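# Eight arms lift a loaded hand barrow onto bearers

## Task

Raise the hand barrow and set it on the two bearers, with both rollers still lying on it; neither roller may fall off at any point.

## Robot and tools

Team and layout. Eight identical i2rt Big YAM arms, arm1 to arm8, each with six joints, a five-fingered right hand and a wrist camera named armN_cam_wrist. A fixed room camera, cam_high, is not on any robot. arm1 to arm4 stand in a row along y=+0.65 (x about +1.14, +0.38, -0.38, -1.14) with feet turned to face -y; arm5 to arm8 stand along y=-0.65 (x about -1.14, -0.38, +0.38, +1.14) facing +y. Foot heights are 0.73 to 0.82 m; the table tops under them are at z=0.720. The scene frame has its origin on the floor and +z up; all hand poses use it, in metres. Each arm's hand reaches roughly 1.07 m from its joint 1 axis.

Joints (radians, absolute targets): joint1_rad -2.879..2.879, turns the arm about its foot, positive counter-clockwise seen from above, 0 unfolds along the foot's +x. joint2_rad 0..3.141, shoulder; 0 has the upper arm back and level, larger lifts it up and forward. joint3_rad 0..3.019, elbow; 0 is folded, larger opens. joint4_rad -1.692..1.57, hand pitch, positive tilts fingers up. joint5_rad -1.57..1.57, sideways swing, positive to the arm's right. joint6_rad -2.094..2.094, roll, positive clockwise seen from behind the hand; near -1.3 the camera is on top with an upright picture and the palm facing right.

Hand. Finger keys hand_little, hand_ring, hand_middle, hand_index, hand_thumb_bend run -1 (curled) to +1 (straight); hand_thumb_turn runs -1 (thumb opposite the fingers) to +1 (beside the palm). These are absolute targets. hand_force_limit (-1..1) is a setting: the closing load at which a motor halts, about 0 N at -1 up to 10 N (15 N for the thumb) at +1. hand_speed (-0.96..1) sets finger speed; full speed from +0.48. Each scene begins with force limit 0 and speed -0.8. Closing at -0.94 or slower gives a gentle grip; faster closing can overshoot the force limit several times. A motor moves only when its target changes by 0.002 or more. To grip harder, raise the force limit and send a more-closed target; to release, send a more-open one. The hand point sits 0.045 m in front of the palm; its +z runs along straight fingers, +y out of the palm, +x across the palm away from the thumb. With the thumb opposite, the hand wraps objects about 0.035-0.065 m thick, handles down to about 0.025 m. A rigid bracket on the little-finger side of the wrist can strike things.

Tool move. Arguments are arm1..arm8 (each optional; an arm left out gets nothing new) and cameras (list of names, "all", or [] for none). Each arm's part may hold: joints, a map of joint names to absolute values; target, one list of seven numbers [x, y, z, qw, qx, qy, qz], an absolute hand pose in the scene frame that the hand travels to along a straight line starting from its current hand_target; speed, the top speed of that line in m/s, 0.002-0.5, default 0.25, rotation capped at twice that in rad/s, and only allowed with target; min_time_s, 0.1-8 s, the shortest duration for that arm's joint moves. When target is given, joints may only carry the hand_ keys. All motions of one call start together; all hand lines finish together, paced by the slowest, within 0.5-10 s, and no action exceeds 15 s. Lines ignore obstacles and other arms. Hands lag, drift and may overspeed near full stretch, and often settle a centimetre or more off. A call with no arm parts just returns full state and images.

Results. Per arm: joint_positions (with the two hand settings), joint_status and hand_status (done, off_target, time_out, not_followed, limit_stop_at_motor_heat), hand and hand_target poses, Joint velocities ("within noise" when still), joint torques, hand_stopped_by (six words: little, ring, middle, index, thumb_bend, thumb_turn; moving, target, force, stalled, fault), and per-motor loads in N (positive means pushed open). A lost grip shows only as loads dropping to near 0. A "move:" line summarises each commanded arm. Arms marked "as last shown" were not commanded. on_its_own lists what an arm did unbidden; "held at" is a target, not a reading. "pose unreachable" or "joint command not followed" means a safety check withheld the targets; the arm may keep trying them. After time_out the arm keeps pushing toward a nearby target; send its reported position to relax it. A refused call cancels the remaining move, wait and finished_scene calls of that reply.

Other tools: wait {seconds 0-10, cameras}; zoom_image {camera, region [x0,y0,x1,y1] pixels, each side at most 504}; show_instructions {} shows reference pages; finished_scene {scene: current scene number} ends the scene for good, so the barrow must already rest on the bearers unaided.

Cautions. Arms never stop on contact and keep pushing; sustained pushing, stretched arms or held loads heat motors, shown by MOTOR HOT, then a fault drops the arm for 30-60 s. Two robots pressing hard together ends the scene, including a hand closing on another's fingers. Lift evenly so the barrow stays level and the rollers stay aboard; avoid dropping, slamming, knocking anything off the work area or to the floor, and overloading fingers. Something may occasionally nudge loose objects.

Each tool is called after ">>>" in YAML: its name, and indented under it one key for each argument.

Reference images:

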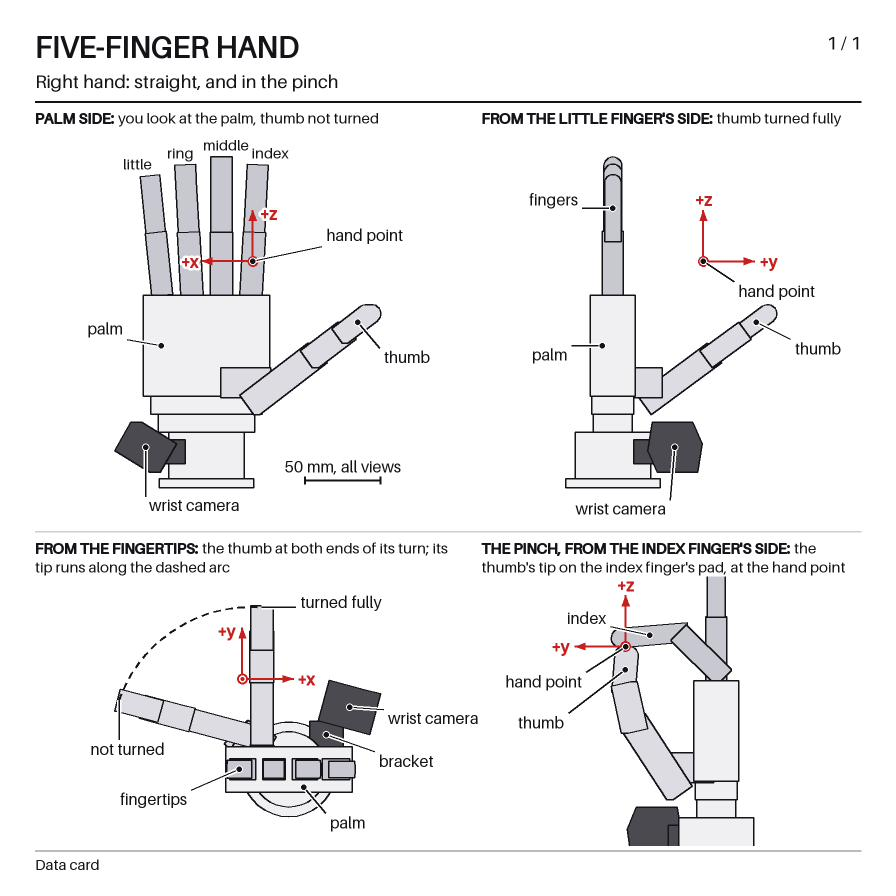

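## Session

>>> move:

Scene clock: 0.00 s.
Joint torques (N m): no reading
Heat: arm1: hottest joint3_rad 42 °C; arm2: hottest joint3_rad 37 °C; arm3: hottest joint3_rad 35 °C; arm4: hottest joint3_rad 35 °C; arm5: hottest joint3_rad 36 °C; arm6: hottest joint3_rad 31 °C; arm7: hottest joint3_rad 37 °C; arm8: hottest joint3_rad 36 °C.
Joint velocities: within noise
arm1.joint_positions: joint1_rad=+0.367 joint2_rad=+0.598 joint3_rad=+1.317 joint4_rad=-1.477 joint5_rad=-0.124 joint6_rad=-1.052 hand_little=+1.000 hand_ring=+1.000 hand_middle=+1.000 hand_index=+1.000 hand_thumb_turn=+1.000 hand_thumb_bend=+1.000 hand_force_limit=+0.000 hand_speed=-0.800
arm1.joint_status: not commanded
arm1.hand_stopped_by: target,target,target,target,target,target
arm1.little_load_n: 0.0
arm1.ring_load_n: 0.0
arm1.middle_load_n: 0.0
arm1.index_load_n: 0.0
arm1.thumb_bend_load_n: 0.0
arm1.thumb_turn_load_n: 0.0
arm1.hand: x=+1.1970 y=+0.4637 z=+1.1745 quat_wxyz=(+0.077, +0.617, -0.679, +0.391) (m; scene frame)
arm1.hand_target: x=+1.1970 y=+0.4636 z=+1.1836 quat_wxyz=(+0.080, +0.614, -0.675, +0.401) (m; scene frame)
arm1.hand_status: not commanded
arm2.joint_positions: joint1_rad=+0.404 joint2_rad=+0.621 joint3_rad=+1.418 joint4_rad=-1.277 joint5_rad=+0.275 joint6_rad=-1.282 hand_little=+1.000 hand_ring=+1.000 hand_middle=+1.000 hand_index=+1.000 hand_thumb_turn=+1.000 hand_thumb_bend=+1.000 hand_force_limit=+0.000 hand_speed=-0.800
arm2.joint_status: not commanded
arm2.hand_stopped_by: target,target,target,target,target,target
arm2.little_load_n: 0.0
arm2.ring_load_n: 0.0
arm2.middle_load_n: 0.0
arm2.index_load_n: 0.0
arm2.thumb_bend_load_n: 0.0
arm2.thumb_turn_load_n: 0.0
arm2.hand: x=+0.3881 y=+0.4181 z=+1.3404 quat_wxyz=(+0.324, +0.597, -0.603, +0.418) (m; scene frame)
arm2.hand_target: x=+0.3876 y=+0.4197 z=+1.3532 quat_wxyz=(+0.328, +0.590, -0.599, +0.430) (m; scene frame)
arm2.hand_status: not commanded
arm3.joint_positions: joint1_rad=+0.413 joint2_rad=+0.639 joint3_rad=+1.340 joint4_rad=-1.438 joint5_rad=-0.236 joint6_rad=-1.036 hand_little=+1.000 hand_ring=+1.000 hand_middle=+1.000 hand_index=+1.000 hand_thumb_turn=+1.000 hand_thumb_bend=+1.000 hand_force_limit=+0.000 hand_speed=-0.800
arm3.joint_status: not commanded
arm3.hand_stopped_by: target,target,target,target,target,target
arm3.little_load_n: 0.0
arm3.ring_load_n: 0.0
arm3.middle_load_n: 0.0
arm3.index_load_n: 0.0
arm3.thumb_bend_load_n: 0.0
arm3.thumb_turn_load_n: 0.0
arm3.hand: x=-0.2707 y=+0.4617 z=+1.1641 quat_wxyz=(+0.014, +0.657, -0.633, +0.410) (m; scene frame)
arm3.hand_target: x=-0.2702 y=+0.4611 z=+1.1770 quat_wxyz=(+0.019, +0.654, -0.627, +0.423) (m; scene frame)
arm3.hand_status: not commanded
arm4.joint_positions: joint1_rad=+0.289 joint2_rad=+0.631 joint3_rad=+1.376 joint4_rad=-1.448 joint5_rad=+0.285 joint6_rad=-1.274 hand_little=+1.000 hand_ring=+1.000 hand_middle=+1.000 hand_index=+1.000 hand_thumb_turn=+1.000 hand_thumb_bend=+1.000 hand_force_limit=+0.000 hand_speed=-0.800
arm4.joint_status: not commanded
arm4.hand_stopped_by: target,target,target,target,target,target
arm4.little_load_n: 0.0
arm4.ring_load_n: 0.0
arm4.middle_load_n: 0.0
arm4.index_load_n: 0.0
arm4.thumb_bend_load_n: 0.0
arm4.thumb_turn_load_n: 0.0
arm4.hand: x=-1.1680 y=+0.4312 z=+1.2177 quat_wxyz=(+0.311, +0.600, -0.670, +0.306) (m; scene frame)
arm4.hand_target: x=-1.1679 y=+0.4314 z=+1.2289 quat_wxyz=(+0.316, +0.594, -0.667, +0.318) (m; scene frame)
arm4.hand_status: not commanded
arm5.joint_positions: joint1_rad=-0.242 joint2_rad=+0.616 joint3_rad=+1.351 joint4_rad=-1.154 joint5_rad=+0.149 joint6_rad=-1.388 hand_little=+1.000 hand_ring=+1.000 hand_middle=+1.000 hand_index=+1.000 hand_thumb_turn=+1.000 hand_thumb_bend=+1.000 hand_force_limit=+0.000 hand_speed=-0.800
arm5.joint_status: not commanded
arm5.hand_stopped_by: target,target,target,target,target,target
arm5.little_load_n: 0.0
arm5.ring_load_n: 0.0
arm5.middle_load_n: 0.0
arm5.index_load_n: 0.0
arm5.thumb_bend_load_n: 0.0
arm5.thumb_turn_load_n: 0.0
arm5.hand: x=-1.0027 y=-0.4186 z=+1.2679 quat_wxyz=(-0.343, +0.716, +0.433, +0.427) (m; scene frame)
arm5.hand_target: x=-1.0030 y=-0.4208 z=+1.2793 quat_wxyz=(-0.351, +0.711, +0.428, +0.434) (m; scene frame)
arm5.hand_status: not commanded
arm6.joint_positions: joint1_rad=+0.391 joint2_rad=+0.619 joint3_rad=+1.406 joint4_rad=-1.368 joint5_rad=+0.296 joint6_rad=-1.414 hand_little=+1.000 hand_ring=+1.000 hand_middle=+1.000 hand_index=+1.000 hand_thumb_turn=+1.000 hand_thumb_bend=+1.000 hand_force_limit=+0.000 hand_speed=-0.800
arm6.joint_status: not commanded
arm6.hand_stopped_by: target,target,target,target,target,target
arm6.little_load_n: 0.0
arm6.ring_load_n: 0.0
arm6.middle_load_n: 0.0
arm6.index_load_n: 0.0
arm6.thumb_bend_load_n: 0.0
arm6.thumb_turn_load_n: 0.0
arm6.hand: x=-0.3513 y=-0.4121 z=+1.3015 quat_wxyz=(-0.334, +0.612, +0.627, +0.348) (m; scene frame)
arm6.hand_target: x=-0.3509 y=-0.4131 z=+1.3135 quat_wxyz=(-0.345, +0.609, +0.620, +0.354) (m; scene frame)
arm6.hand_status: not commanded
arm7.joint_positions: joint1_rad=-0.162 joint2_rad=+0.639 joint3_rad=+1.388 joint4_rad=-1.253 joint5_rad=+0.120 joint6_rad=-0.972 hand_little=+1.000 hand_ring=+1.000 hand_middle=+1.000 hand_index=+1.000 hand_thumb_turn=+1.000 hand_thumb_bend=+1.000 hand_force_limit=+0.000 hand_speed=-0.800
arm7.joint_status: not commanded
arm7.hand_stopped_by: target,target,target,target,target,target
arm7.little_load_n: 0.0
arm7.ring_load_n: 0.0
arm7.middle_load_n: 0.0
arm7.index_load_n: 0.0
arm7.thumb_bend_load_n: 0.0
arm7.thumb_turn_load_n: 0.0
arm7.hand: x=+0.4677 y=-0.4158 z=+1.2634 quat_wxyz=(-0.392, +0.805, +0.311, +0.318) (m; scene frame)
arm7.hand_target: x=+0.4675 y=-0.4165 z=+1.2759 quat_wxyz=(-0.403, +0.799, +0.308, +0.324) (m; scene frame)
arm7.hand_status: not commanded
arm8.joint_positions: joint1_rad=+0.078 joint2_rad=+0.611 joint3_rad=+1.346 joint4_rad=-1.505 joint5_rad=-0.199 joint6_rad=-0.960 hand_little=+1.000 hand_ring=+1.000 hand_middle=+1.000 hand_index=+1.000 hand_thumb_turn=+1.000 hand_thumb_bend=+1.000 hand_force_limit=+0.000 hand_speed=-0.800
arm8.joint_status: not commanded
arm8.hand_stopped_by: target,target,target,target,target,target
arm8.little_load_n: 0.0
arm8.ring_load_n: 0.0
arm8.middle_load_n: 0.0
arm8.index_load_n: 0.0
arm8.thumb_bend_load_n: 0.0
arm8.thumb_turn_load_n: 0.0
arm8.hand: x=+1.1106 y=-0.4578 z=+1.1585 quat_wxyz=(-0.391, +0.765, +0.507, +0.072) (m; scene frame)
arm8.hand_target: x=+1.1105 y=-0.4573 z=+1.1692 quat_wxyz=(-0.403, +0.760, +0.505, +0.077) (m; scene frame)
arm8.hand_status: not commanded
pictures: arm1_cam_wrist, arm2_cam_wrist, arm3_cam_wrist, arm4_cam_wrist, arm5_cam_wrist, arm6_cam_wrist, arm7_cam_wrist, arm8_cam_wrist, cam_high

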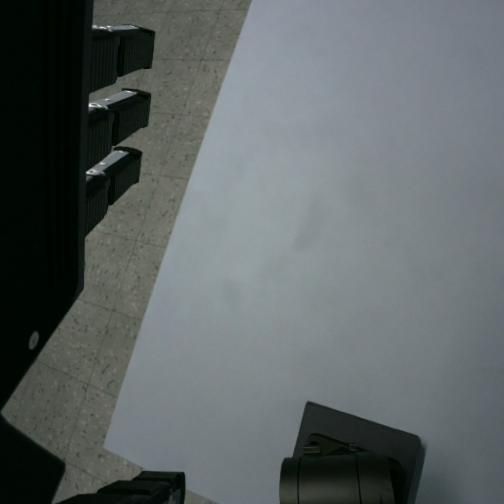

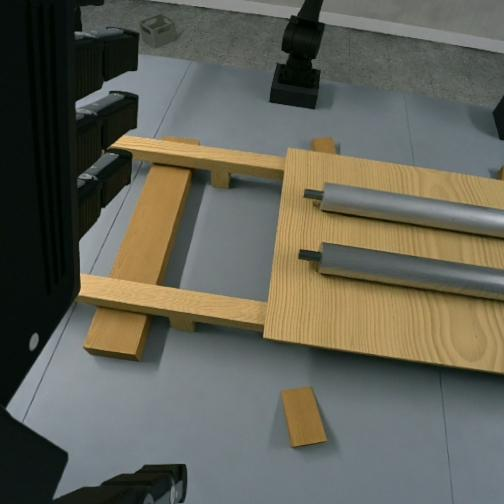

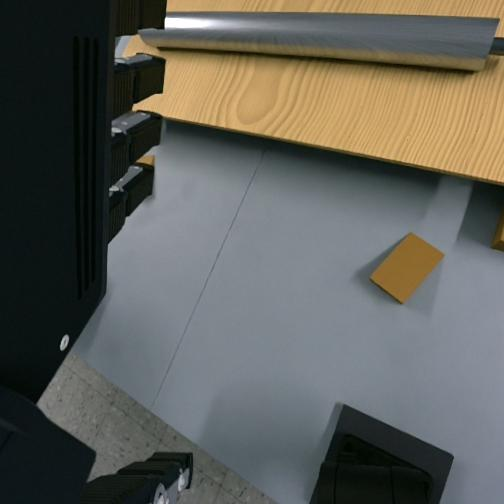

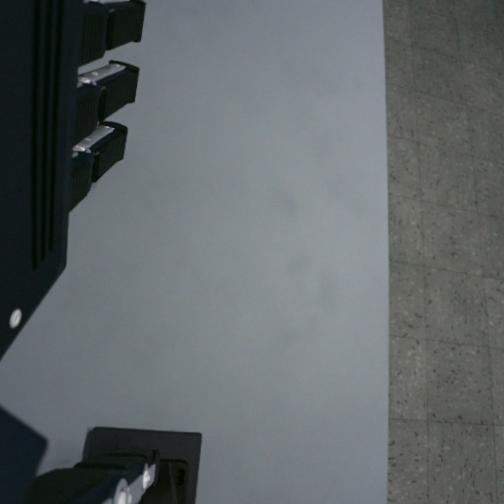

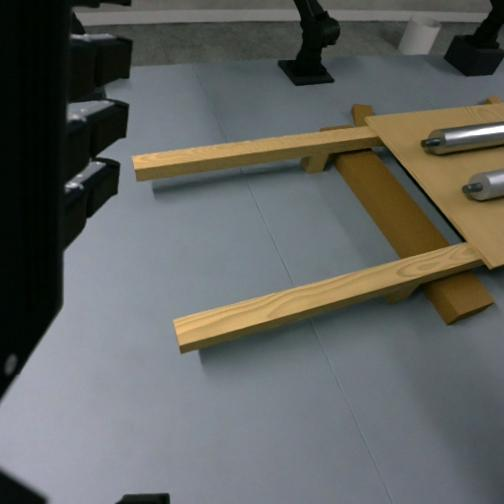

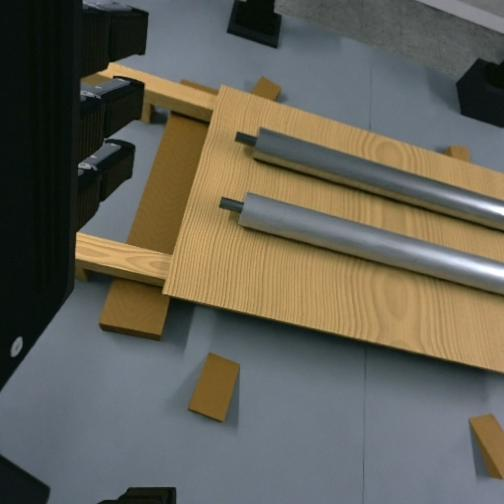

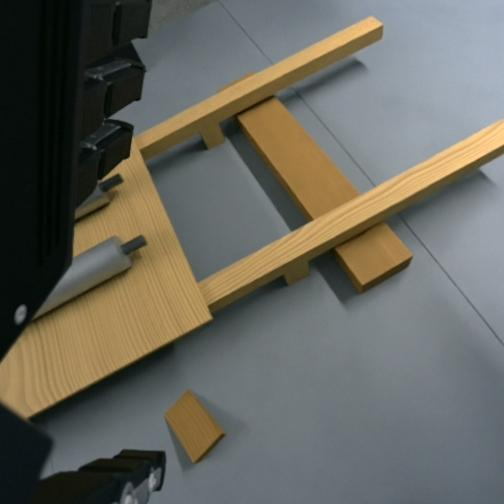

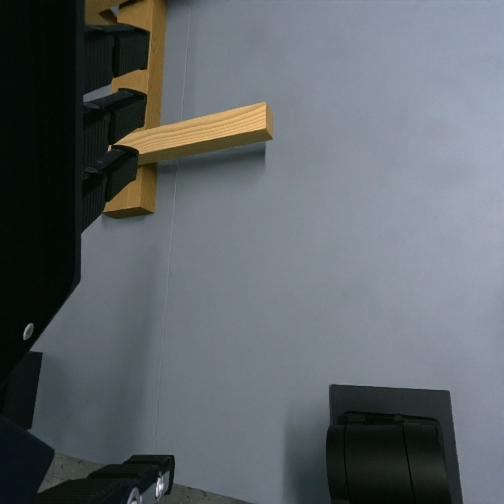

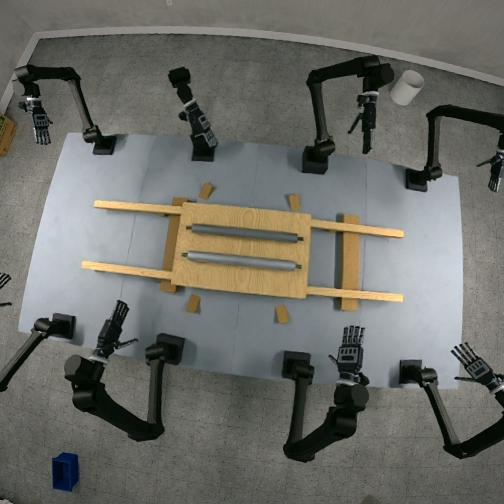

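>>> move:
  arm1: {"target":[0.84,0.21,1.0,0,0,1,0],"speed":0.4,"joints":{"hand_speed":0,"hand_thumb_turn":-1}}
  arm2: {"target":[0.50,0.38,1.0,0,0,0.954,-0.301],"speed":0.4}
  arm3: {"target":[-0.65,0.38,1.0,0,0,0.954,-0.301],"speed":0.4}
  arm4: {"target":[-0.86,0.21,1.0,0,0,1,0],"speed":0.4,"joints":{"hand_speed":0,"hand_thumb_turn":-1}}
  arm5: {"target":[-0.86,-0.18,1.0,0,1,0,0],"speed":0.4,"joints":{"hand_speed":0,"hand_thumb_turn":-1}}
  arm6: {"target":[-0.42,-0.38,1.0,-0.301,0.954,0,0],"speed":0.4}
  arm7: {"target":[0.72,-0.38,1.0,-0.301,0.954,0,0],"speed":0.4}
  arm8: {"target":[0.84,-0.21,1.0,0,1,0,0],"speed":0.4,"joints":{"hand_speed":0,"hand_thumb_turn":-1}}
  cameras: ["all"]

Scene clock: 32.40 s.
Joint torques (N m): arm1=[0.21 -15.62 11.58 -0.16 0.3 0.19] | arm2=[0.03 -0.15 8.59 1.99 0.05 0.22] | arm3=[-1.61 -9.58 15.46 1.14 -0.22 0.14] | arm4=[-1.14 -17.55 11.55 -0.49 -0.17 0.18] | arm5=[-0.15 -19.02 12.88 0.02 0.01 0.14] | arm6=[-0.97 0.32 10.17 1.98 -0.11 0.03] | arm7=[1.44 -12.63 12.9 1.17 -0.6 0.16] | arm8=[0.15 -16.97 13.12 -0.14 -0.13 0.18]
Heat: arm1: hottest joint3_rad 47 °C; arm2: hottest joint3_rad 41 °C; arm3: hottest joint3_rad 40 °C; arm4: hottest joint3_rad 41 °C; arm5: hottest joint3_rad 40 °C; arm6: hottest joint3_rad 36 °C; arm7: hottest joint3_rad 42 °C; arm8: hottest joint3_rad 42 °C.
move: arm1 off_target; arm2 done; arm3 off_target; arm4 off_target; arm5 off_target; arm6 done; arm7 off_target; arm8 off_target
Joint velocities: within noise
arm1.joint_positions: joint1_rad=-0.581 joint2_rad=+1.908 joint3_rad=+2.011 joint4_rad=-1.680 joint5_rad=-0.003 joint6_rad=-0.600 hand_little=+1.000 hand_ring=+1.000 hand_middle=+1.000 hand_index=+1.000 hand_thumb_turn=-1.000 hand_thumb_bend=+1.000 hand_force_limit=+0.000 hand_speed=+0.000
arm1.joint_status: all done
arm1.hand_stopped_by: target,target,target,target,target,target
arm1.little_load_n: 0.0
arm1.ring_load_n: 0.0
arm1.middle_load_n: 0.0
arm1.index_load_n: 0.0
arm1.thumb_bend_load_n: 0.0
arm1.thumb_turn_load_n: 0.0
arm1.hand: x=+0.8477 y=+0.2153 z=+0.9863 quat_wxyz=(-0.004, +0.011, -1.000, -0.003) (m; scene frame)
arm1.hand_target: x=+0.8404 y=+0.2107 z=+0.9994 quat_wxyz=(+0.007, +0.000, -1.000, +0.011) (m; scene frame)
arm1.hand_status: off_target (0.017 m and 1.4 deg from the pose sent, 0.471 m and 94.5 deg at the start; a joint's target at an end of its range on 27 of 96 steps)
arm2.joint_positions: joint1_rad=+0.355 joint2_rad=+0.804 joint3_rad=+0.779 joint4_rad=-0.981 joint5_rad=+0.200 joint6_rad=+0.304 hand_little=+1.000 hand_ring=+1.000 hand_middle=+1.000 hand_index=+1.000 hand_thumb_turn=+1.000 hand_thumb_bend=+1.000 hand_force_limit=+0.000 hand_speed=-0.800
arm2.joint_status: not commanded
arm2.hand_stopped_by: target,target,target,target,target,target
arm2.little_load_n: 0.0
arm2.ring_load_n: 0.0
arm2.middle_load_n: 0.0
arm2.index_load_n: 0.0
arm2.thumb_bend_load_n: 0.0
arm2.thumb_turn_load_n: -0.5
arm2.hand: x=+0.5003 y=+0.3858 z=+0.9993 quat_wxyz=(+0.003, +0.014, -0.955, +0.296) (m; scene frame)
arm2.hand_target: x=+0.4999 y=+0.3801 z=+1.0001 quat_wxyz=(+0.000, +0.000, -0.954, +0.301) (m; scene frame)
arm2.hand_status: done (0.006 m and 1.8 deg from the pose sent, 0.360 m and 91.0 deg at the start)
arm3.joint_positions: joint1_rad=-1.027 joint2_rad=+1.235 joint3_rad=+1.205 joint4_rad=-1.258 joint5_rad=-0.512 joint6_rad=-0.890 hand_little=+1.000 hand_ring=+1.000 hand_middle=+1.000 hand_index=+1.000 hand_thumb_turn=+1.000 hand_thumb_bend=+1.000 hand_force_limit=+0.000 hand_speed=-0.800
arm3.joint_status: not commanded
arm3.hand_stopped_by: target,target,target,target,target,target
arm3.little_load_n: 0.0
arm3.ring_load_n: 0.0
arm3.middle_load_n: 0.0
arm3.index_load_n: 0.0
arm3.thumb_bend_load_n: 0.0
arm3.thumb_turn_load_n: 0.0
arm3.hand: x=-0.6323 y=+0.3911 z=+0.9722 quat_wxyz=(-0.032, -0.004, -0.959, +0.281) (m; scene frame)
arm3.hand_target: x=-0.6485 y=+0.3811 z=+1.0002 quat_wxyz=(+0.000, +0.000, -0.954, +0.301) (m; scene frame)
arm3.hand_status: off_target (0.035 m and 4.4 deg from the pose sent, 0.421 m and 86.8 deg at the start)
arm4.joint_positions: joint1_rad=+0.441 joint2_rad=+1.795 joint3_rad=+1.851 joint4_rad=-1.663 joint5_rad=-0.008 joint6_rad=+0.435 hand_little=+1.000 hand_ring=+1.000 hand_middle=+1.000 hand_index=+1.000 hand_thumb_turn=-1.000 hand_thumb_bend=+1.000 hand_force_limit=+0.000 hand_speed=+0.000
arm4.joint_status: all done
arm4.hand_stopped_by: target,target,target,target,target,target
arm4.little_load_n: 0.0
arm4.ring_load_n: 0.0
arm4.middle_load_n: 0.0
arm4.index_load_n: 0.0
arm4.thumb_bend_load_n: 0.0
arm4.thumb_turn_load_n: 0.0
arm4.hand: x=-0.8600 y=+0.2230 z=+0.9813 quat_wxyz=(+0.010, +0.015, -1.000, -0.018) (m; scene frame)
arm4.hand_target: x=-0.8605 y=+0.2108 z=+0.9999 quat_wxyz=(+0.000, +0.000, -1.000, +0.000) (m; scene frame)
arm4.hand_status: off_target (0.023 m and 2.9 deg from the pose sent, 0.437 m and 95.8 deg at the start)
arm5.joint_positions: joint1_rad=-0.554 joint2_rad=+1.951 joint3_rad=+2.071 joint4_rad=-1.700 joint5_rad=+0.017 joint6_rad=-0.531 hand_little=+1.000 hand_ring=+1.000 hand_middle=+1.000 hand_index=+1.000 hand_thumb_turn=-1.000 hand_thumb_bend=+1.000 hand_force_limit=+0.000 hand_speed=+0.000
arm5.joint_status: all done
arm5.hand_stopped_by: target,target,target,target,target,target
arm5.little_load_n: 0.0
arm5.ring_load_n: 0.0
arm5.middle_load_n: 0.0
arm5.index_load_n: 0.0
arm5.thumb_bend_load_n: 0.0
arm5.thumb_turn_load_n: 0.0
arm5.hand: x=-0.8698 y=-0.1863 z=+0.9855 quat_wxyz=(+0.004, +1.000, +0.012, -0.001) (m; scene frame)
arm5.hand_target: x=-0.8605 y=-0.1809 z=+0.9995 quat_wxyz=(-0.013, +1.000, +0.000, +0.008) (m; scene frame)
arm5.hand_status: off_target (0.019 m and 1.5 deg from the pose sent, 0.386 m and 88.6 deg at the start; a joint's target at an end of its range on 28 of 96 steps)
arm6.joint_positions: joint1_rad=+0.076 joint2_rad=+0.696 joint3_rad=+0.791 joint4_rad=-1.051 joint5_rad=+0.012 joint6_rad=+0.004 hand_little=+1.000 hand_ring=+1.000 hand_middle=+1.000 hand_index=+1.000 hand_thumb_turn=+1.000 hand_thumb_bend=+1.000 hand_force_limit=+0.000 hand_speed=-0.800
arm6.joint_status: not commanded
arm6.hand_stopped_by: target,target,target,target,target,target
arm6.little_load_n: 0.0
arm6.ring_load_n: 0.0
arm6.middle_load_n: 0.0
arm6.index_load_n: 0.0
arm6.thumb_bend_load_n: 0.0
arm6.thumb_turn_load_n: 0.0
arm6.hand: x=-0.4209 y=-0.3854 z=+0.9996 quat_wxyz=(-0.297, +0.955, +0.009, +0.001) (m; scene frame)
arm6.hand_target: x=-0.4199 y=-0.3801 z=+1.0000 quat_wxyz=(-0.301, +0.954, +0.000, +0.000) (m; scene frame)
arm6.hand_status: done (0.005 m and 1.2 deg from the pose sent, 0.311 m and 93.7 deg at the start)
arm7.joint_positions: joint1_rad=-1.067 joint2_rad=+1.398 joint3_rad=+1.270 joint4_rad=-1.184 joint5_rad=-0.543 joint6_rad=-1.003 hand_little=+1.000 hand_ring=+1.000 hand_middle=+1.000 hand_index=+1.000 hand_thumb_turn=+1.000 hand_thumb_bend=+1.000 hand_force_limit=+0.000 hand_speed=-0.800
arm7.joint_status: not commanded
arm7.hand_stopped_by: target,target,target,target,target,target
arm7.little_load_n: 0.0
arm7.ring_load_n: 0.0
arm7.middle_load_n: 0.0
arm7.index_load_n: 0.0
arm7.thumb_bend_load_n: 0.0
arm7.thumb_turn_load_n: 0.0
arm7.hand: x=+0.7028 y=-0.3887 z=+0.9751 quat_wxyz=(-0.285, +0.958, +0.001, -0.025) (m; scene frame)
arm7.hand_target: x=+0.7188 y=-0.3807 z=+1.0002 quat_wxyz=(-0.301, +0.954, +0.000, +0.000) (m; scene frame)
arm7.hand_status: off_target (0.032 m and 3.4 deg from the pose sent, 0.367 m and 55.3 deg at the start)
arm8.joint_positions: joint1_rad=+0.460 joint2_rad=+1.807 joint3_rad=+1.916 joint4_rad=-1.697 joint5_rad=+0.004 joint6_rad=+0.495 hand_little=+1.000 hand_ring=+1.000 hand_middle=+1.000 hand_index=+1.000 hand_thumb_turn=-1.000 hand_thumb_bend=+1.000 hand_force_limit=+0.000 hand_speed=+0.000
arm8.joint_status: all done
arm8.hand_stopped_by: target,target,target,target,target,target
arm8.little_load_n: 0.0
arm8.ring_load_n: 0.0
arm8.middle_load_n: 0.0
arm8.index_load_n: 0.0
arm8.thumb_bend_load_n: 0.0
arm8.thumb_turn_load_n: 0.0
arm8.hand: x=+0.8429 y=-0.2211 z=+0.9872 quat_wxyz=(+0.008, +1.000, +0.007, +0.005) (m; scene frame)
arm8.hand_target: x=+0.8403 y=-0.2107 z=+0.9996 quat_wxyz=(-0.006, +1.000, +0.000, -0.004) (m; scene frame)
arm8.hand_status: off_target (0.017 m and 1.3 deg from the pose sent, 0.400 m and 80.2 deg at the start; a joint's target at an end of its range on 27 of 96 steps)
pictures: arm1_cam_wrist, arm2_cam_wrist, arm3_cam_wrist, arm4_cam_wrist, arm5_cam_wrist, arm6_cam_wrist, arm7_cam_wrist, arm8_cam_wrist, cam_high

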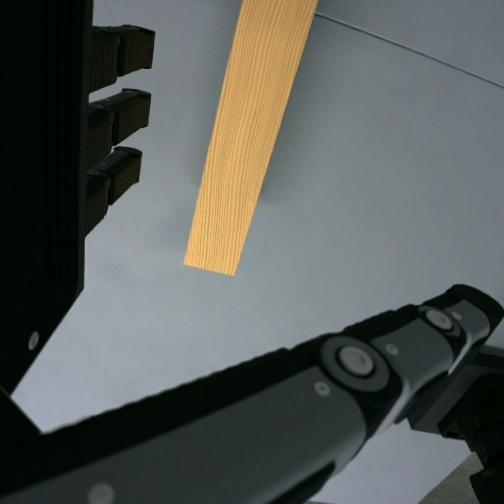

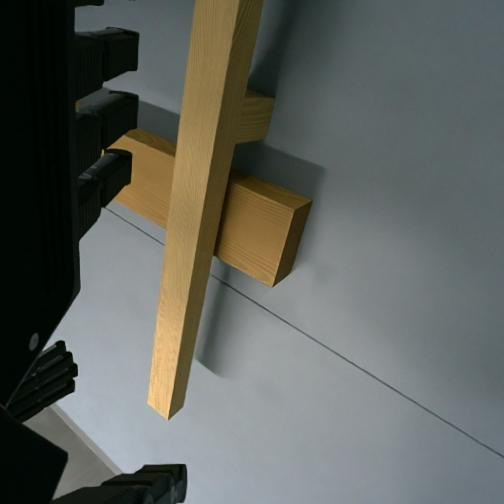

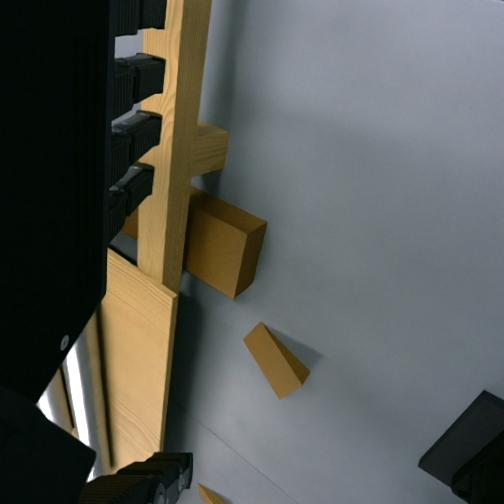

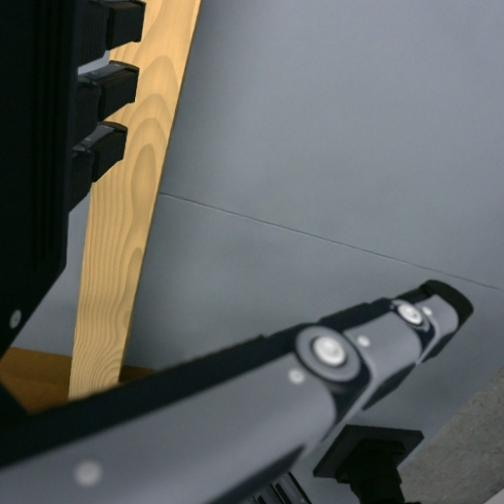

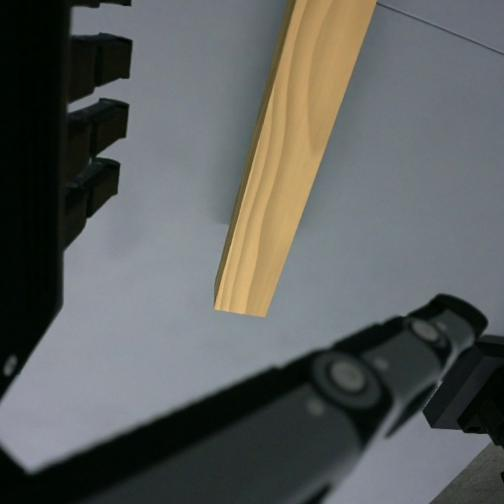

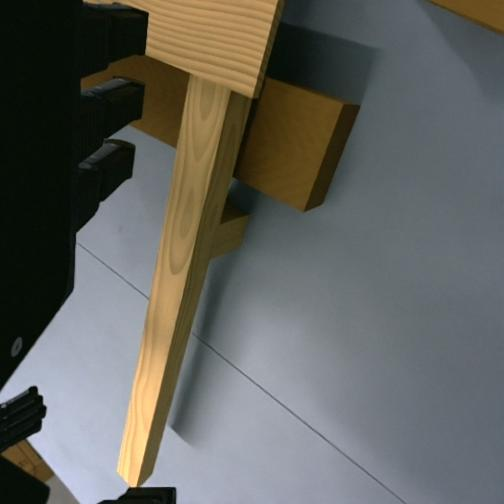

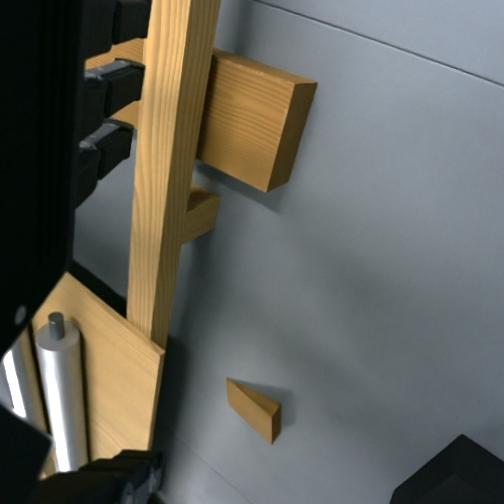

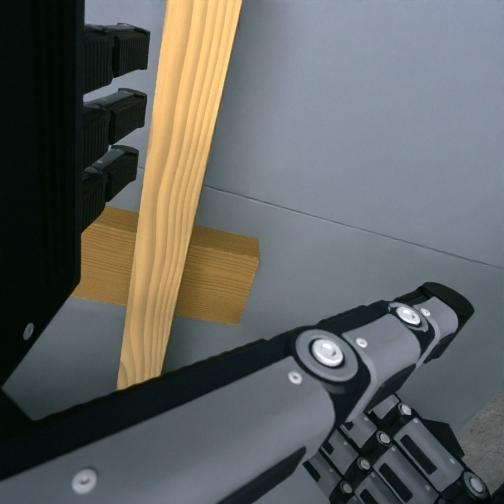

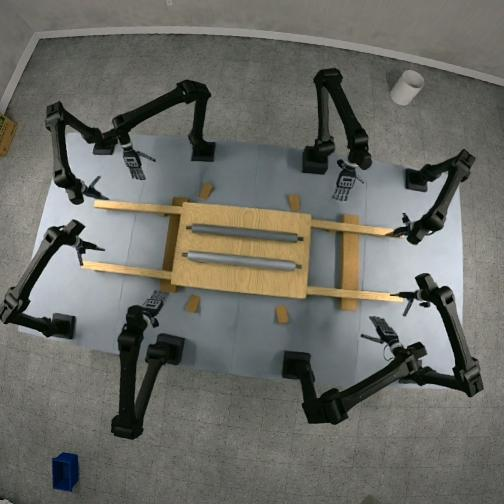

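>>> zoom_image:
  camera: "arm2_cam_wrist"
  region: [150, 60, 350, 300]

>>> zoom_image:
  camera: "arm7_cam_wrist"
  region: [120, 40, 340, 260]

>>> zoom_image:
  camera: "arm3_cam_wrist"
  region: [120, 100, 320, 300]

>>> zoom_image:
  camera: "arm6_cam_wrist"
  region: [150, 60, 370, 280]

>>> zoom_image:
  camera: "cam_high"
  region: [60, 170, 420, 330]

Scaled by 2.100 from the camera's 504x504 image, which has a finer 720x720 frame.

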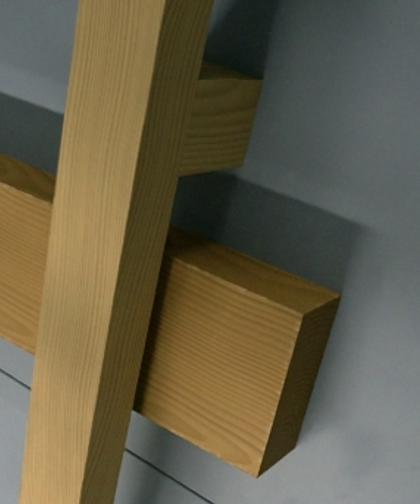

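Scaled by 2.291 from the camera's 504x504 image, which has a finer 720x720 frame.

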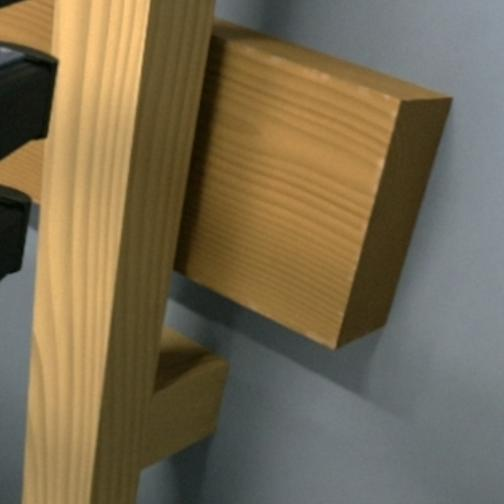

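Scaled by 2.520 from the camera's 504x504 image, which has a finer 720x720 frame.

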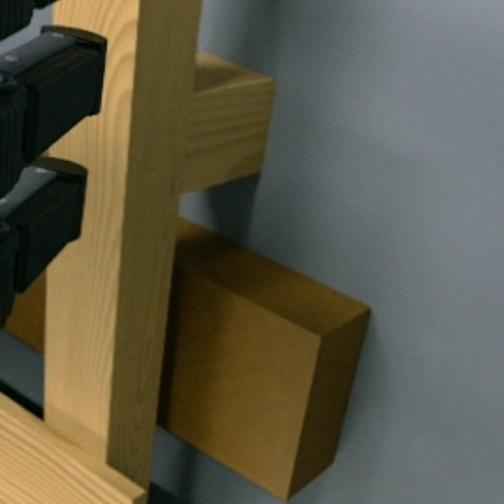

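Scaled by 2.291 from the camera's 504x504 image, which has a finer 720x720 frame.

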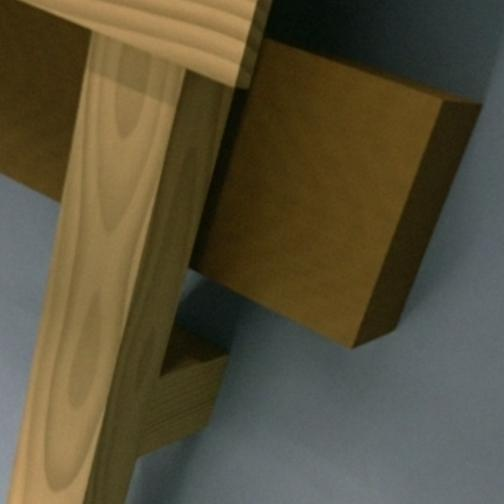

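Scaled by 1.400 from the camera's 504x504 image, which has a finer 720x720 frame.

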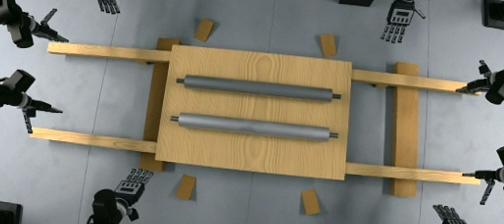

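>>> zoom_image:
  camera: "arm5_cam_wrist"
  region: [180, 0, 400, 330]

>>> zoom_image:
  camera: "arm8_cam_wrist"
  region: [80, 0, 300, 400]

>>> zoom_image:
  camera: "arm4_cam_wrist"
  region: [40, 0, 260, 400]

Scaled by 1.527 from the camera's 504x504 image, which has a finer 720x720 frame.

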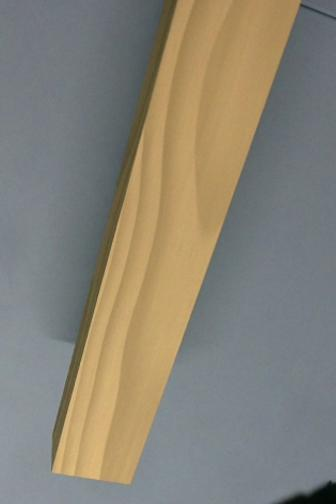

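Scaled by 1.260 from the camera's 504x504 image, which has a finer 720x720 frame.

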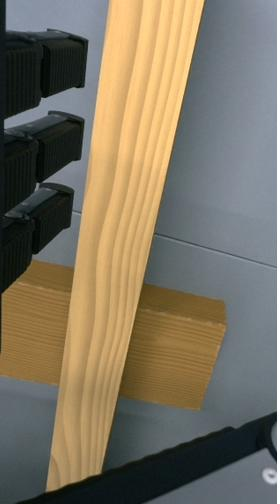

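Scaled by 1.260 from the camera's 504x504 image, which has a finer 720x720 frame.

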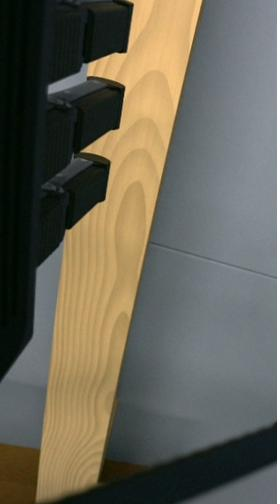

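>>> move:
  arm1: {"target":[0.86,0.208,0.89,0,0,1,0],"speed":0.12}
  arm8: {"target":[0.86,-0.164,0.89,0,1,0,0],"speed":0.12}
  arm4: {"target":[-0.86,0.142,0.89,0,0,1,0],"speed":0.12}
  arm5: {"target":[-0.86,-0.219,0.91,0,1,0,0],"speed":0.12}
  arm2: {"target":[0.25,0.23,0.98,0,0,1,0],"speed":0.25}
  arm3: {"target":[-0.16,0.23,0.98,0,0,1,0],"speed":0.25}
  arm6: {"target":[-0.25,-0.23,0.98,0,1,0,0],"speed":0.25}
  arm7: {"target":[0.16,-0.23,0.98,0,1,0,0],"speed":0.25}
  cameras: ["arm1_cam_wrist","arm4_cam_wrist","arm5_cam_wrist","arm8_cam_wrist","cam_high"]

Scene clock: 365.20 s.
Joint torques (N m): arm1=[1.49 -15.91 7.68 0.5 0.22 0.14] | arm2=[0.09 -9.88 11.6 -0.21 0.03 -0.12] | arm3=[-0.97 -14.97 14.52 -0.39 -0.01 0.12] | arm4=[-1.2 -19.37 10.02 0.57 -0.16 -0.12] | arm5=[-0.38 -19.9 7.64 0.7 0.01 -0.08] | arm6=[-1.14 -10.23 13.74 0.2 0.03 -0.14] | arm7=[1.85 -15.44 12.41 0.23 -0.05 0.14] | arm8=[0.15 -17.26 9.13 0.61 -0.06 0.02]
Heat: arm1: hottest joint3_rad 64 °C; arm2: hottest joint3_rad 50 °C; arm3: hottest joint3_rad 65 °C; arm4: hottest joint3_rad 59 °C; arm5: hottest joint3_rad 52 °C; arm6: hottest joint3_rad 43 °C; arm7: hottest joint3_rad 62 °C; arm8: hottest joint3_rad 63 °C.
move: arm1 done; arm2 off_target; arm3 off_target; arm4 off_target; arm5 done; arm6 off_target; arm7 off_target; arm8 off_target
Joint velocities: within noise
arm1.joint_positions: joint1_rad=-0.572 joint2_rad=+1.907 joint3_rad=+1.762 joint4_rad=-1.427 joint5_rad=-0.003 joint6_rad=-0.569 hand_little=+1.000 hand_ring=+1.000 hand_middle=+1.000 hand_index=+1.000 hand_thumb_turn=-1.000 hand_thumb_bend=+1.000 hand_force_limit=+0.000 hand_speed=+0.000
arm1.joint_status: not commanded
arm1.hand_stopped_by: target,target,target,target,target,target
arm1.little_load_n: 0.0
arm1.ring_load_n: 0.0
arm1.middle_load_n: 0.0
arm1.index_load_n: 0.0
arm1.thumb_bend_load_n: 0.0
arm1.thumb_turn_load_n: 0.0
arm1.hand: x=+0.8543 y=+0.2128 z=+0.8915 quat_wxyz=(-0.003, +0.001, -1.000, -0.001) (m; scene frame)
arm1.hand_target: x=+0.8600 y=+0.2081 z=+0.8901 quat_wxyz=(+0.000, +0.000, -1.000, +0.000) (m; scene frame)
arm1.hand_status: done (0.008 m and 0.3 deg from the pose sent, 0.097 m and 1.4 deg at the start)
arm2.joint_positions: joint1_rad=-0.347 joint2_rad=+1.696 joint3_rad=+1.463 joint4_rad=-1.389 joint5_rad=-0.014 joint6_rad=-0.308 hand_little=+1.000 hand_ring=+1.000 hand_middle=+1.000 hand_index=+1.000 hand_thumb_turn=+1.000 hand_thumb_bend=+1.000 hand_force_limit=+0.000 hand_speed=-0.800
arm2.joint_status: not commanded
arm2.hand_stopped_by: target,target,target,target,target,target
arm2.little_load_n: 0.0
arm2.ring_load_n: 0.0
arm2.middle_load_n: 0.0
arm2.index_load_n: -0.5
arm2.thumb_bend_load_n: 0.0
arm2.thumb_turn_load_n: 0.0
arm2.hand: x=+0.2615 y=+0.2458 z=+0.9648 quat_wxyz=(-0.007, -0.003, -1.000, -0.020) (m; scene frame)
arm2.hand_target: x=+0.2503 y=+0.2309 z=+0.9801 quat_wxyz=(+0.000, +0.000, -1.000, +0.000) (m; scene frame)
arm2.hand_status: off_target (0.025 m and 2.5 deg from the pose sent, 0.296 m and 34.5 deg at the start)
arm3.joint_positions: joint1_rad=+0.317 joint2_rad=+1.667 joint3_rad=+1.664 joint4_rad=-1.602 joint5_rad=-0.013 joint6_rad=+0.357 hand_little=+1.000 hand_ring=+1.000 hand_middle=+1.000 hand_index=+1.000 hand_thumb_turn=+1.000 hand_thumb_bend=+1.000 hand_force_limit=+0.000 hand_speed=-0.800
arm3.joint_status: not commanded
arm3.hand_stopped_by: target,target,target,target,target,target
arm3.little_load_n: 0.0
arm3.ring_load_n: 0.0
arm3.middle_load_n: 0.0
arm3.index_load_n: 0.0
arm3.thumb_bend_load_n: 0.0
arm3.thumb_turn_load_n: 0.0
arm3.hand: x=-0.1667 y=+0.2444 z=+0.9630 quat_wxyz=(+0.008, +0.004, -1.000, -0.020) (m; scene frame)
arm3.hand_target: x=-0.1604 y=+0.2311 z=+0.9800 quat_wxyz=(+0.000, +0.000, -1.000, +0.000) (m; scene frame)
arm3.hand_status: off_target (0.023 m and 2.5 deg from the pose sent, 0.499 m and 32.8 deg at the start)
arm4.joint_positions: joint1_rad=+0.397 joint2_rad=+1.972 joint3_rad=+1.851 joint4_rad=-1.486 joint5_rad=-0.008 joint6_rad=+0.421 hand_little=+1.000 hand_ring=+1.000 hand_middle=+1.000 hand_index=+1.000 hand_thumb_turn=-1.000 hand_thumb_bend=+1.000 hand_force_limit=+0.000 hand_speed=+0.000
arm4.joint_status: not commanded
arm4.hand_stopped_by: target,target,target,target,target,target
arm4.little_load_n: 0.0
arm4.ring_load_n: 0.0
arm4.middle_load_n: 0.0
arm4.index_load_n: 0.0
arm4.thumb_bend_load_n: 0.0
arm4.thumb_turn_load_n: 0.0
arm4.hand: x=-0.8575 y=+0.1590 z=+0.8818 quat_wxyz=(+0.010, +0.000, -1.000, -0.018) (m; scene frame)
arm4.hand_target: x=-0.8603 y=+0.1426 z=+0.8903 quat_wxyz=(+0.000, +0.000, -1.000, +0.000) (m; scene frame)
arm4.hand_status: off_target (0.019 m and 2.3 deg from the pose sent, 0.122 m and 2.9 deg at the start)
arm5.joint_positions: joint1_rad=-0.586 joint2_rad=+1.889 joint3_rad=+1.771 joint4_rad=-1.465 joint5_rad=+0.017 joint6_rad=-0.543 hand_little=+1.000 hand_ring=+1.000 hand_middle=+1.000 hand_index=+1.000 hand_thumb_turn=-1.000 hand_thumb_bend=+1.000 hand_force_limit=+0.000 hand_speed=+0.000
arm5.joint_status: not commanded
arm5.hand_stopped_by: target,target,target,target,target,target
arm5.little_load_n: 0.0
arm5.ring_load_n: 0.0
arm5.middle_load_n: 0.0
arm5.index_load_n: 0.0
arm5.thumb_bend_load_n: 0.0
arm5.thumb_turn_load_n: 0.0
arm5.hand: x=-0.8667 y=-0.2130 z=+0.9064 quat_wxyz=(+0.006, +1.000, +0.003, -0.002) (m; scene frame)
arm5.hand_target: x=-0.8600 y=-0.2190 z=+0.9099 quat_wxyz=(+0.000, +1.000, +0.000, +0.000) (m; scene frame)
arm5.hand_status: done (0.010 m and 0.8 deg from the pose sent, 0.083 m and 1.5 deg at the start)
arm6.joint_positions: joint1_rad=-0.279 joint2_rad=+1.641 joint3_rad=+1.484 joint4_rad=-1.436 joint5_rad=-0.007 joint6_rad=-0.326 hand_little=+1.000 hand_ring=+1.000 hand_middle=+1.000 hand_index=+1.000 hand_thumb_turn=+1.000 hand_thumb_bend=+1.000 hand_force_limit=+0.000 hand_speed=-0.800
arm6.joint_status: not commanded
arm6.hand_stopped_by: target,target,target,target,target,target
arm6.little_load_n: 0.0
arm6.ring_load_n: 0.0
arm6.middle_load_n: 0.0
arm6.index_load_n: 0.0
arm6.thumb_bend_load_n: 0.0
arm6.thumb_turn_load_n: 0.0
arm6.hand: x=-0.2601 y=-0.2440 z=+0.9677 quat_wxyz=(+0.016, +1.000, -0.001, -0.006) (m; scene frame)
arm6.hand_target: x=-0.2502 y=-0.2307 z=+0.9801 quat_wxyz=(+0.000, +1.000, +0.000, +0.000) (m; scene frame)
arm6.hand_status: off_target (0.021 m and 1.9 deg from the pose sent, 0.232 m and 34.5 deg at the start)
arm7.joint_positions: joint1_rad=+0.376 joint2_rad=+1.654 joint3_rad=+1.555 joint4_rad=-1.495 joint5_rad=-0.002 joint6_rad=+0.351 hand_little=+1.000 hand_ring=+1.000 hand_middle=+1.000 hand_index=+1.000 hand_thumb_turn=+1.000 hand_thumb_bend=+1.000 hand_force_limit=+0.000 hand_speed=-0.800
arm7.joint_status: not commanded
arm7.hand_stopped_by: target,target,target,target,target,target
arm7.little_load_n: 0.0
arm7.ring_load_n: 0.0
arm7.middle_load_n: 0.0
arm7.index_load_n: 0.0
arm7.thumb_bend_load_n: 0.0
arm7.thumb_turn_load_n: 0.0
arm7.hand: x=+0.1661 y=-0.2464 z=+0.9646 quat_wxyz=(+0.019, +1.000, +0.009, +0.006) (m; scene frame)
arm7.hand_target: x=+0.1604 y=-0.2309 z=+0.9801 quat_wxyz=(+0.000, +1.000, +0.000, +0.000) (m; scene frame)
arm7.hand_status: off_target (0.023 m and 2.5 deg from the pose sent, 0.566 m and 33.3 deg at the start)
arm8.joint_positions: joint1_rad=+0.392 joint2_rad=+1.893 joint3_rad=+1.816 joint4_rad=-1.484 joint5_rad=+0.003 joint6_rad=+0.444 hand_little=+1.000 hand_ring=+1.000 hand_middle=+1.000 hand_index=+1.000 hand_thumb_turn=-1.000 hand_thumb_bend=+1.000 hand_force_limit=+0.000 hand_speed=+0.000
arm8.joint_status: not commanded
arm8.hand_stopped_by: target,target,target,target,target,target
arm8.little_load_n: 0.0
arm8.ring_load_n: 0.0
arm8.middle_load_n: 0.0
arm8.index_load_n: 0.5
arm8.thumb_bend_load_n: 0.0
arm8.thumb_turn_load_n: 0.0
arm8.hand: x=+0.8586 y=-0.1694 z=+0.9006 quat_wxyz=(-0.004, +1.000, -0.001, -0.002) (m; scene frame)
arm8.hand_target: x=+0.8601 y=-0.1642 z=+0.8901 quat_wxyz=(+0.000, +1.000, +0.000, +0.000) (m; scene frame)
arm8.hand_status: off_target (0.012 m and 0.5 deg from the pose sent, 0.114 m and 1.3 deg at the start)
pictures: arm1_cam_wrist, arm4_cam_wrist, arm5_cam_wrist, arm8_cam_wrist, cam_high

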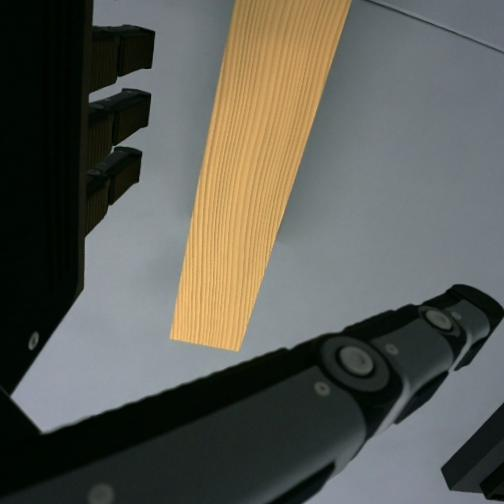

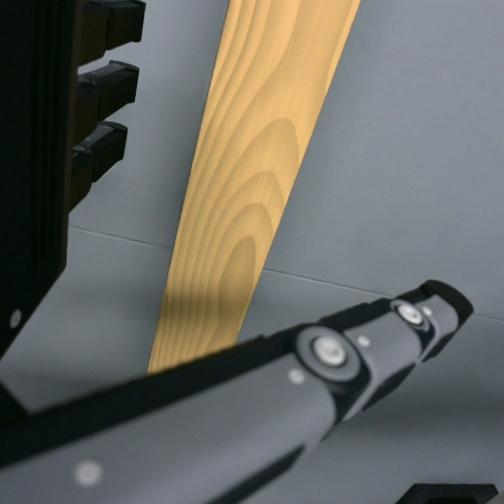

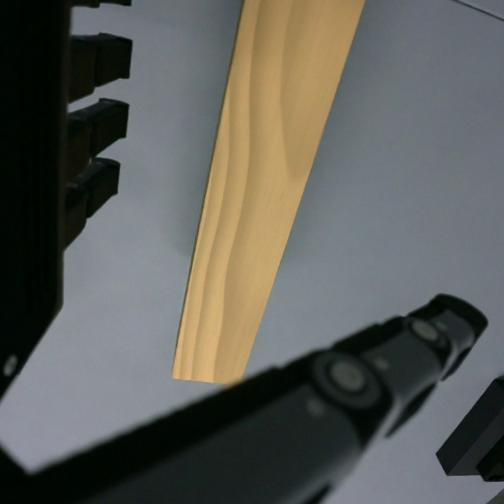

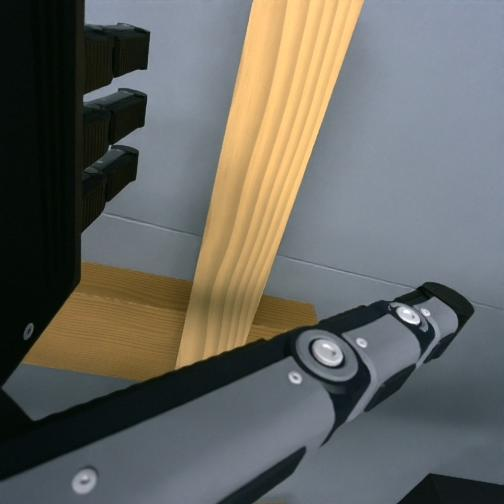

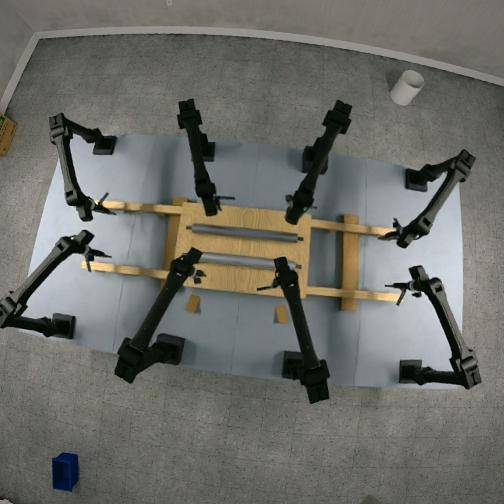

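>>> move:
  arm2: {"target":[0.25,0.225,0.905,0,0,1,0],"speed":0.1}
  arm3: {"target":[-0.16,0.215,0.912,0,0,1,0],"speed":0.1}
  arm6: {"target":[-0.25,-0.22,0.910,0,1,0,0],"speed":0.1}
  arm7: {"target":[0.16,-0.215,0.910,0,1,0,0],"speed":0.1}
  cameras: ["cam_high"]

Scene clock: 405.20 s.
Joint torques (N m): arm1=[1.2 -15.5 7.83 0.42 0.23 0.2] | arm2=[0.44 -10.7 7.45 0.68 0 -0.06] | arm3=[-2.26 -15.85 9.13 0.5 0.02 0.06] | arm4=[-1.14 -19.31 9.98 0.44 -0.13 -0.16] | arm5=[-0.67 -19.84 7.69 0.79 0.01 -0.09] | arm6=[-0.26 -10.58 8.87 0.88 0.01 -0.08] | arm7=[1.67 -16.56 7.27 0.85 -0.02 0.08] | arm8=[0.15 -17.26 9.11 0.64 -0.05 0.02]
Heat: arm1: hottest joint3_rad 54 °C; arm2: hottest joint3_rad 51 °C; arm3: hottest joint3_rad 62 °C; arm4: hottest joint3_rad 56 °C; arm5: hottest joint3_rad 45 °C; arm6: hottest joint3_rad 43 °C; arm7: hottest joint3_rad 58 °C; arm8: hottest joint3_rad 56 °C.
move: arm2 done; arm3 done; arm6 done; arm7 done
Joint velocities: within noise
arm1, arm4, arm5, arm8: as last shown
arm2.joint_positions: joint1_rad=-0.347 joint2_rad=+1.765 joint3_rad=+1.404 joint4_rad=-1.226 joint5_rad=-0.014 joint6_rad=-0.308 hand_little=+1.000 hand_ring=+1.000 hand_middle=+1.000 hand_index=+1.000 hand_thumb_turn=+1.000 hand_thumb_bend=+1.000 hand_force_limit=+0.000 hand_speed=-0.800
arm2.joint_status: not commanded
arm2.hand_stopped_by: target,target,target,target,target,target
arm2.little_load_n: 0.0
arm2.ring_load_n: 0.0
arm2.middle_load_n: 0.0
arm2.index_load_n: 0.0
arm2.thumb_bend_load_n: 0.0
arm2.thumb_turn_load_n: 0.0
arm2.hand: x=+0.2544 y=+0.2266 z=+0.9068 quat_wxyz=(-0.002, -0.003, -1.000, -0.003) (m; scene frame)
arm2.hand_target: x=+0.2500 y=+0.2250 z=+0.9051 quat_wxyz=(+0.000, +0.000, -1.000, +0.000) (m; scene frame)
arm2.hand_status: done (0.005 m and 0.6 deg from the pose sent, 0.064 m and 2.5 deg at the start)
arm3.joint_positions: joint1_rad=+0.317 joint2_rad=+1.719 joint3_rad=+1.609 joint4_rad=-1.457 joint5_rad=-0.013 joint6_rad=+0.357 hand_little=+1.000 hand_ring=+1.000 hand_middle=+1.000 hand_index=+1.000 hand_thumb_turn=+1.000 hand_thumb_bend=+1.000 hand_force_limit=+0.000 hand_speed=-0.800
arm3.joint_status: not commanded
arm3.hand_stopped_by: target,target,target,target,target,target
arm3.little_load_n: 0.0
arm3.ring_load_n: 0.0
arm3.middle_load_n: 0.0
arm3.index_load_n: 0.0
arm3.thumb_bend_load_n: 0.0
arm3.thumb_turn_load_n: 0.0
arm3.hand: x=-0.1578 y=+0.2193 z=+0.9142 quat_wxyz=(+0.001, +0.005, -1.000, -0.003) (m; scene frame)
arm3.hand_target: x=-0.1600 y=+0.2151 z=+0.9120 quat_wxyz=(+0.000, +0.000, -1.000, +0.000) (m; scene frame)
arm3.hand_status: done (0.005 m and 0.6 deg from the pose sent, 0.059 m and 2.5 deg at the start)
arm4.little_load_n: -0.5
arm6.joint_positions: joint1_rad=-0.279 joint2_rad=+1.708 joint3_rad=+1.433 joint4_rad=-1.287 joint5_rad=-0.007 joint6_rad=-0.326 hand_little=+1.000 hand_ring=+1.000 hand_middle=+1.000 hand_index=+1.000 hand_thumb_turn=+1.000 hand_thumb_bend=+1.000 hand_force_limit=+0.000 hand_speed=-0.800
arm6.joint_status: not commanded
arm6.hand_stopped_by: target,target,target,target,target,target
arm6.little_load_n: 0.0
arm6.ring_load_n: 0.0
arm6.middle_load_n: 0.0
arm6.index_load_n: 0.0
arm6.thumb_bend_load_n: 0.0
arm6.thumb_turn_load_n: 0.0
arm6.hand: x=-0.2524 y=-0.2227 z=+0.9140 quat_wxyz=(+0.001, +1.000, -0.001, -0.001) (m; scene frame)
arm6.hand_target: x=-0.2500 y=-0.2201 z=+0.9101 quat_wxyz=(+0.000, +1.000, +0.000, +0.000) (m; scene frame)
arm6.hand_status: done (0.005 m and 0.2 deg from the pose sent, 0.063 m and 1.9 deg at the start)
arm7.joint_positions: joint1_rad=+0.373 joint2_rad=+1.724 joint3_rad=+1.519 joint4_rad=-1.348 joint5_rad=-0.002 joint6_rad=+0.351 hand_little=+1.000 hand_ring=+1.000 hand_middle=+1.000 hand_index=+1.000 hand_thumb_turn=+1.000 hand_thumb_bend=+1.000 hand_force_limit=+0.000 hand_speed=-0.800
arm7.joint_status: not commanded
arm7.hand_stopped_by: target,target,target,target,target,target
arm7.little_load_n: 0.0
arm7.ring_load_n: 0.0
arm7.middle_load_n: 0.0
arm7.index_load_n: 0.0
arm7.thumb_bend_load_n: 0.0
arm7.thumb_turn_load_n: 0.0
arm7.hand: x=+0.1567 y=-0.2179 z=+0.9143 quat_wxyz=(+0.000, +1.000, +0.007, -0.001) (m; scene frame)
arm7.hand_target: x=+0.1599 y=-0.2151 z=+0.9100 quat_wxyz=(+0.000, +1.000, +0.000, +0.000) (m; scene frame)
arm7.hand_status: done (0.006 m and 0.8 deg from the pose sent, 0.063 m and 2.5 deg at the start)
arm8.index_load_n: 0.0
arm8.thumb_bend_load_n: -0.5
pictures: cam_high

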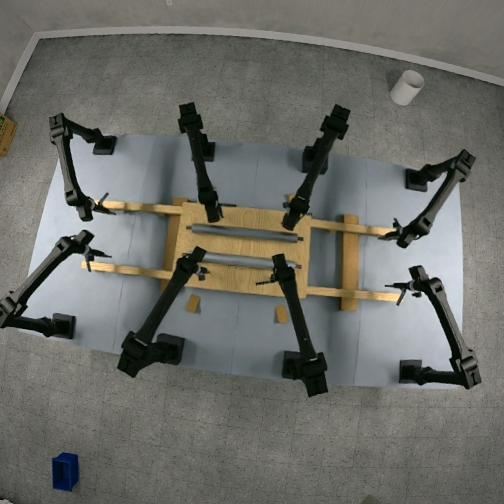

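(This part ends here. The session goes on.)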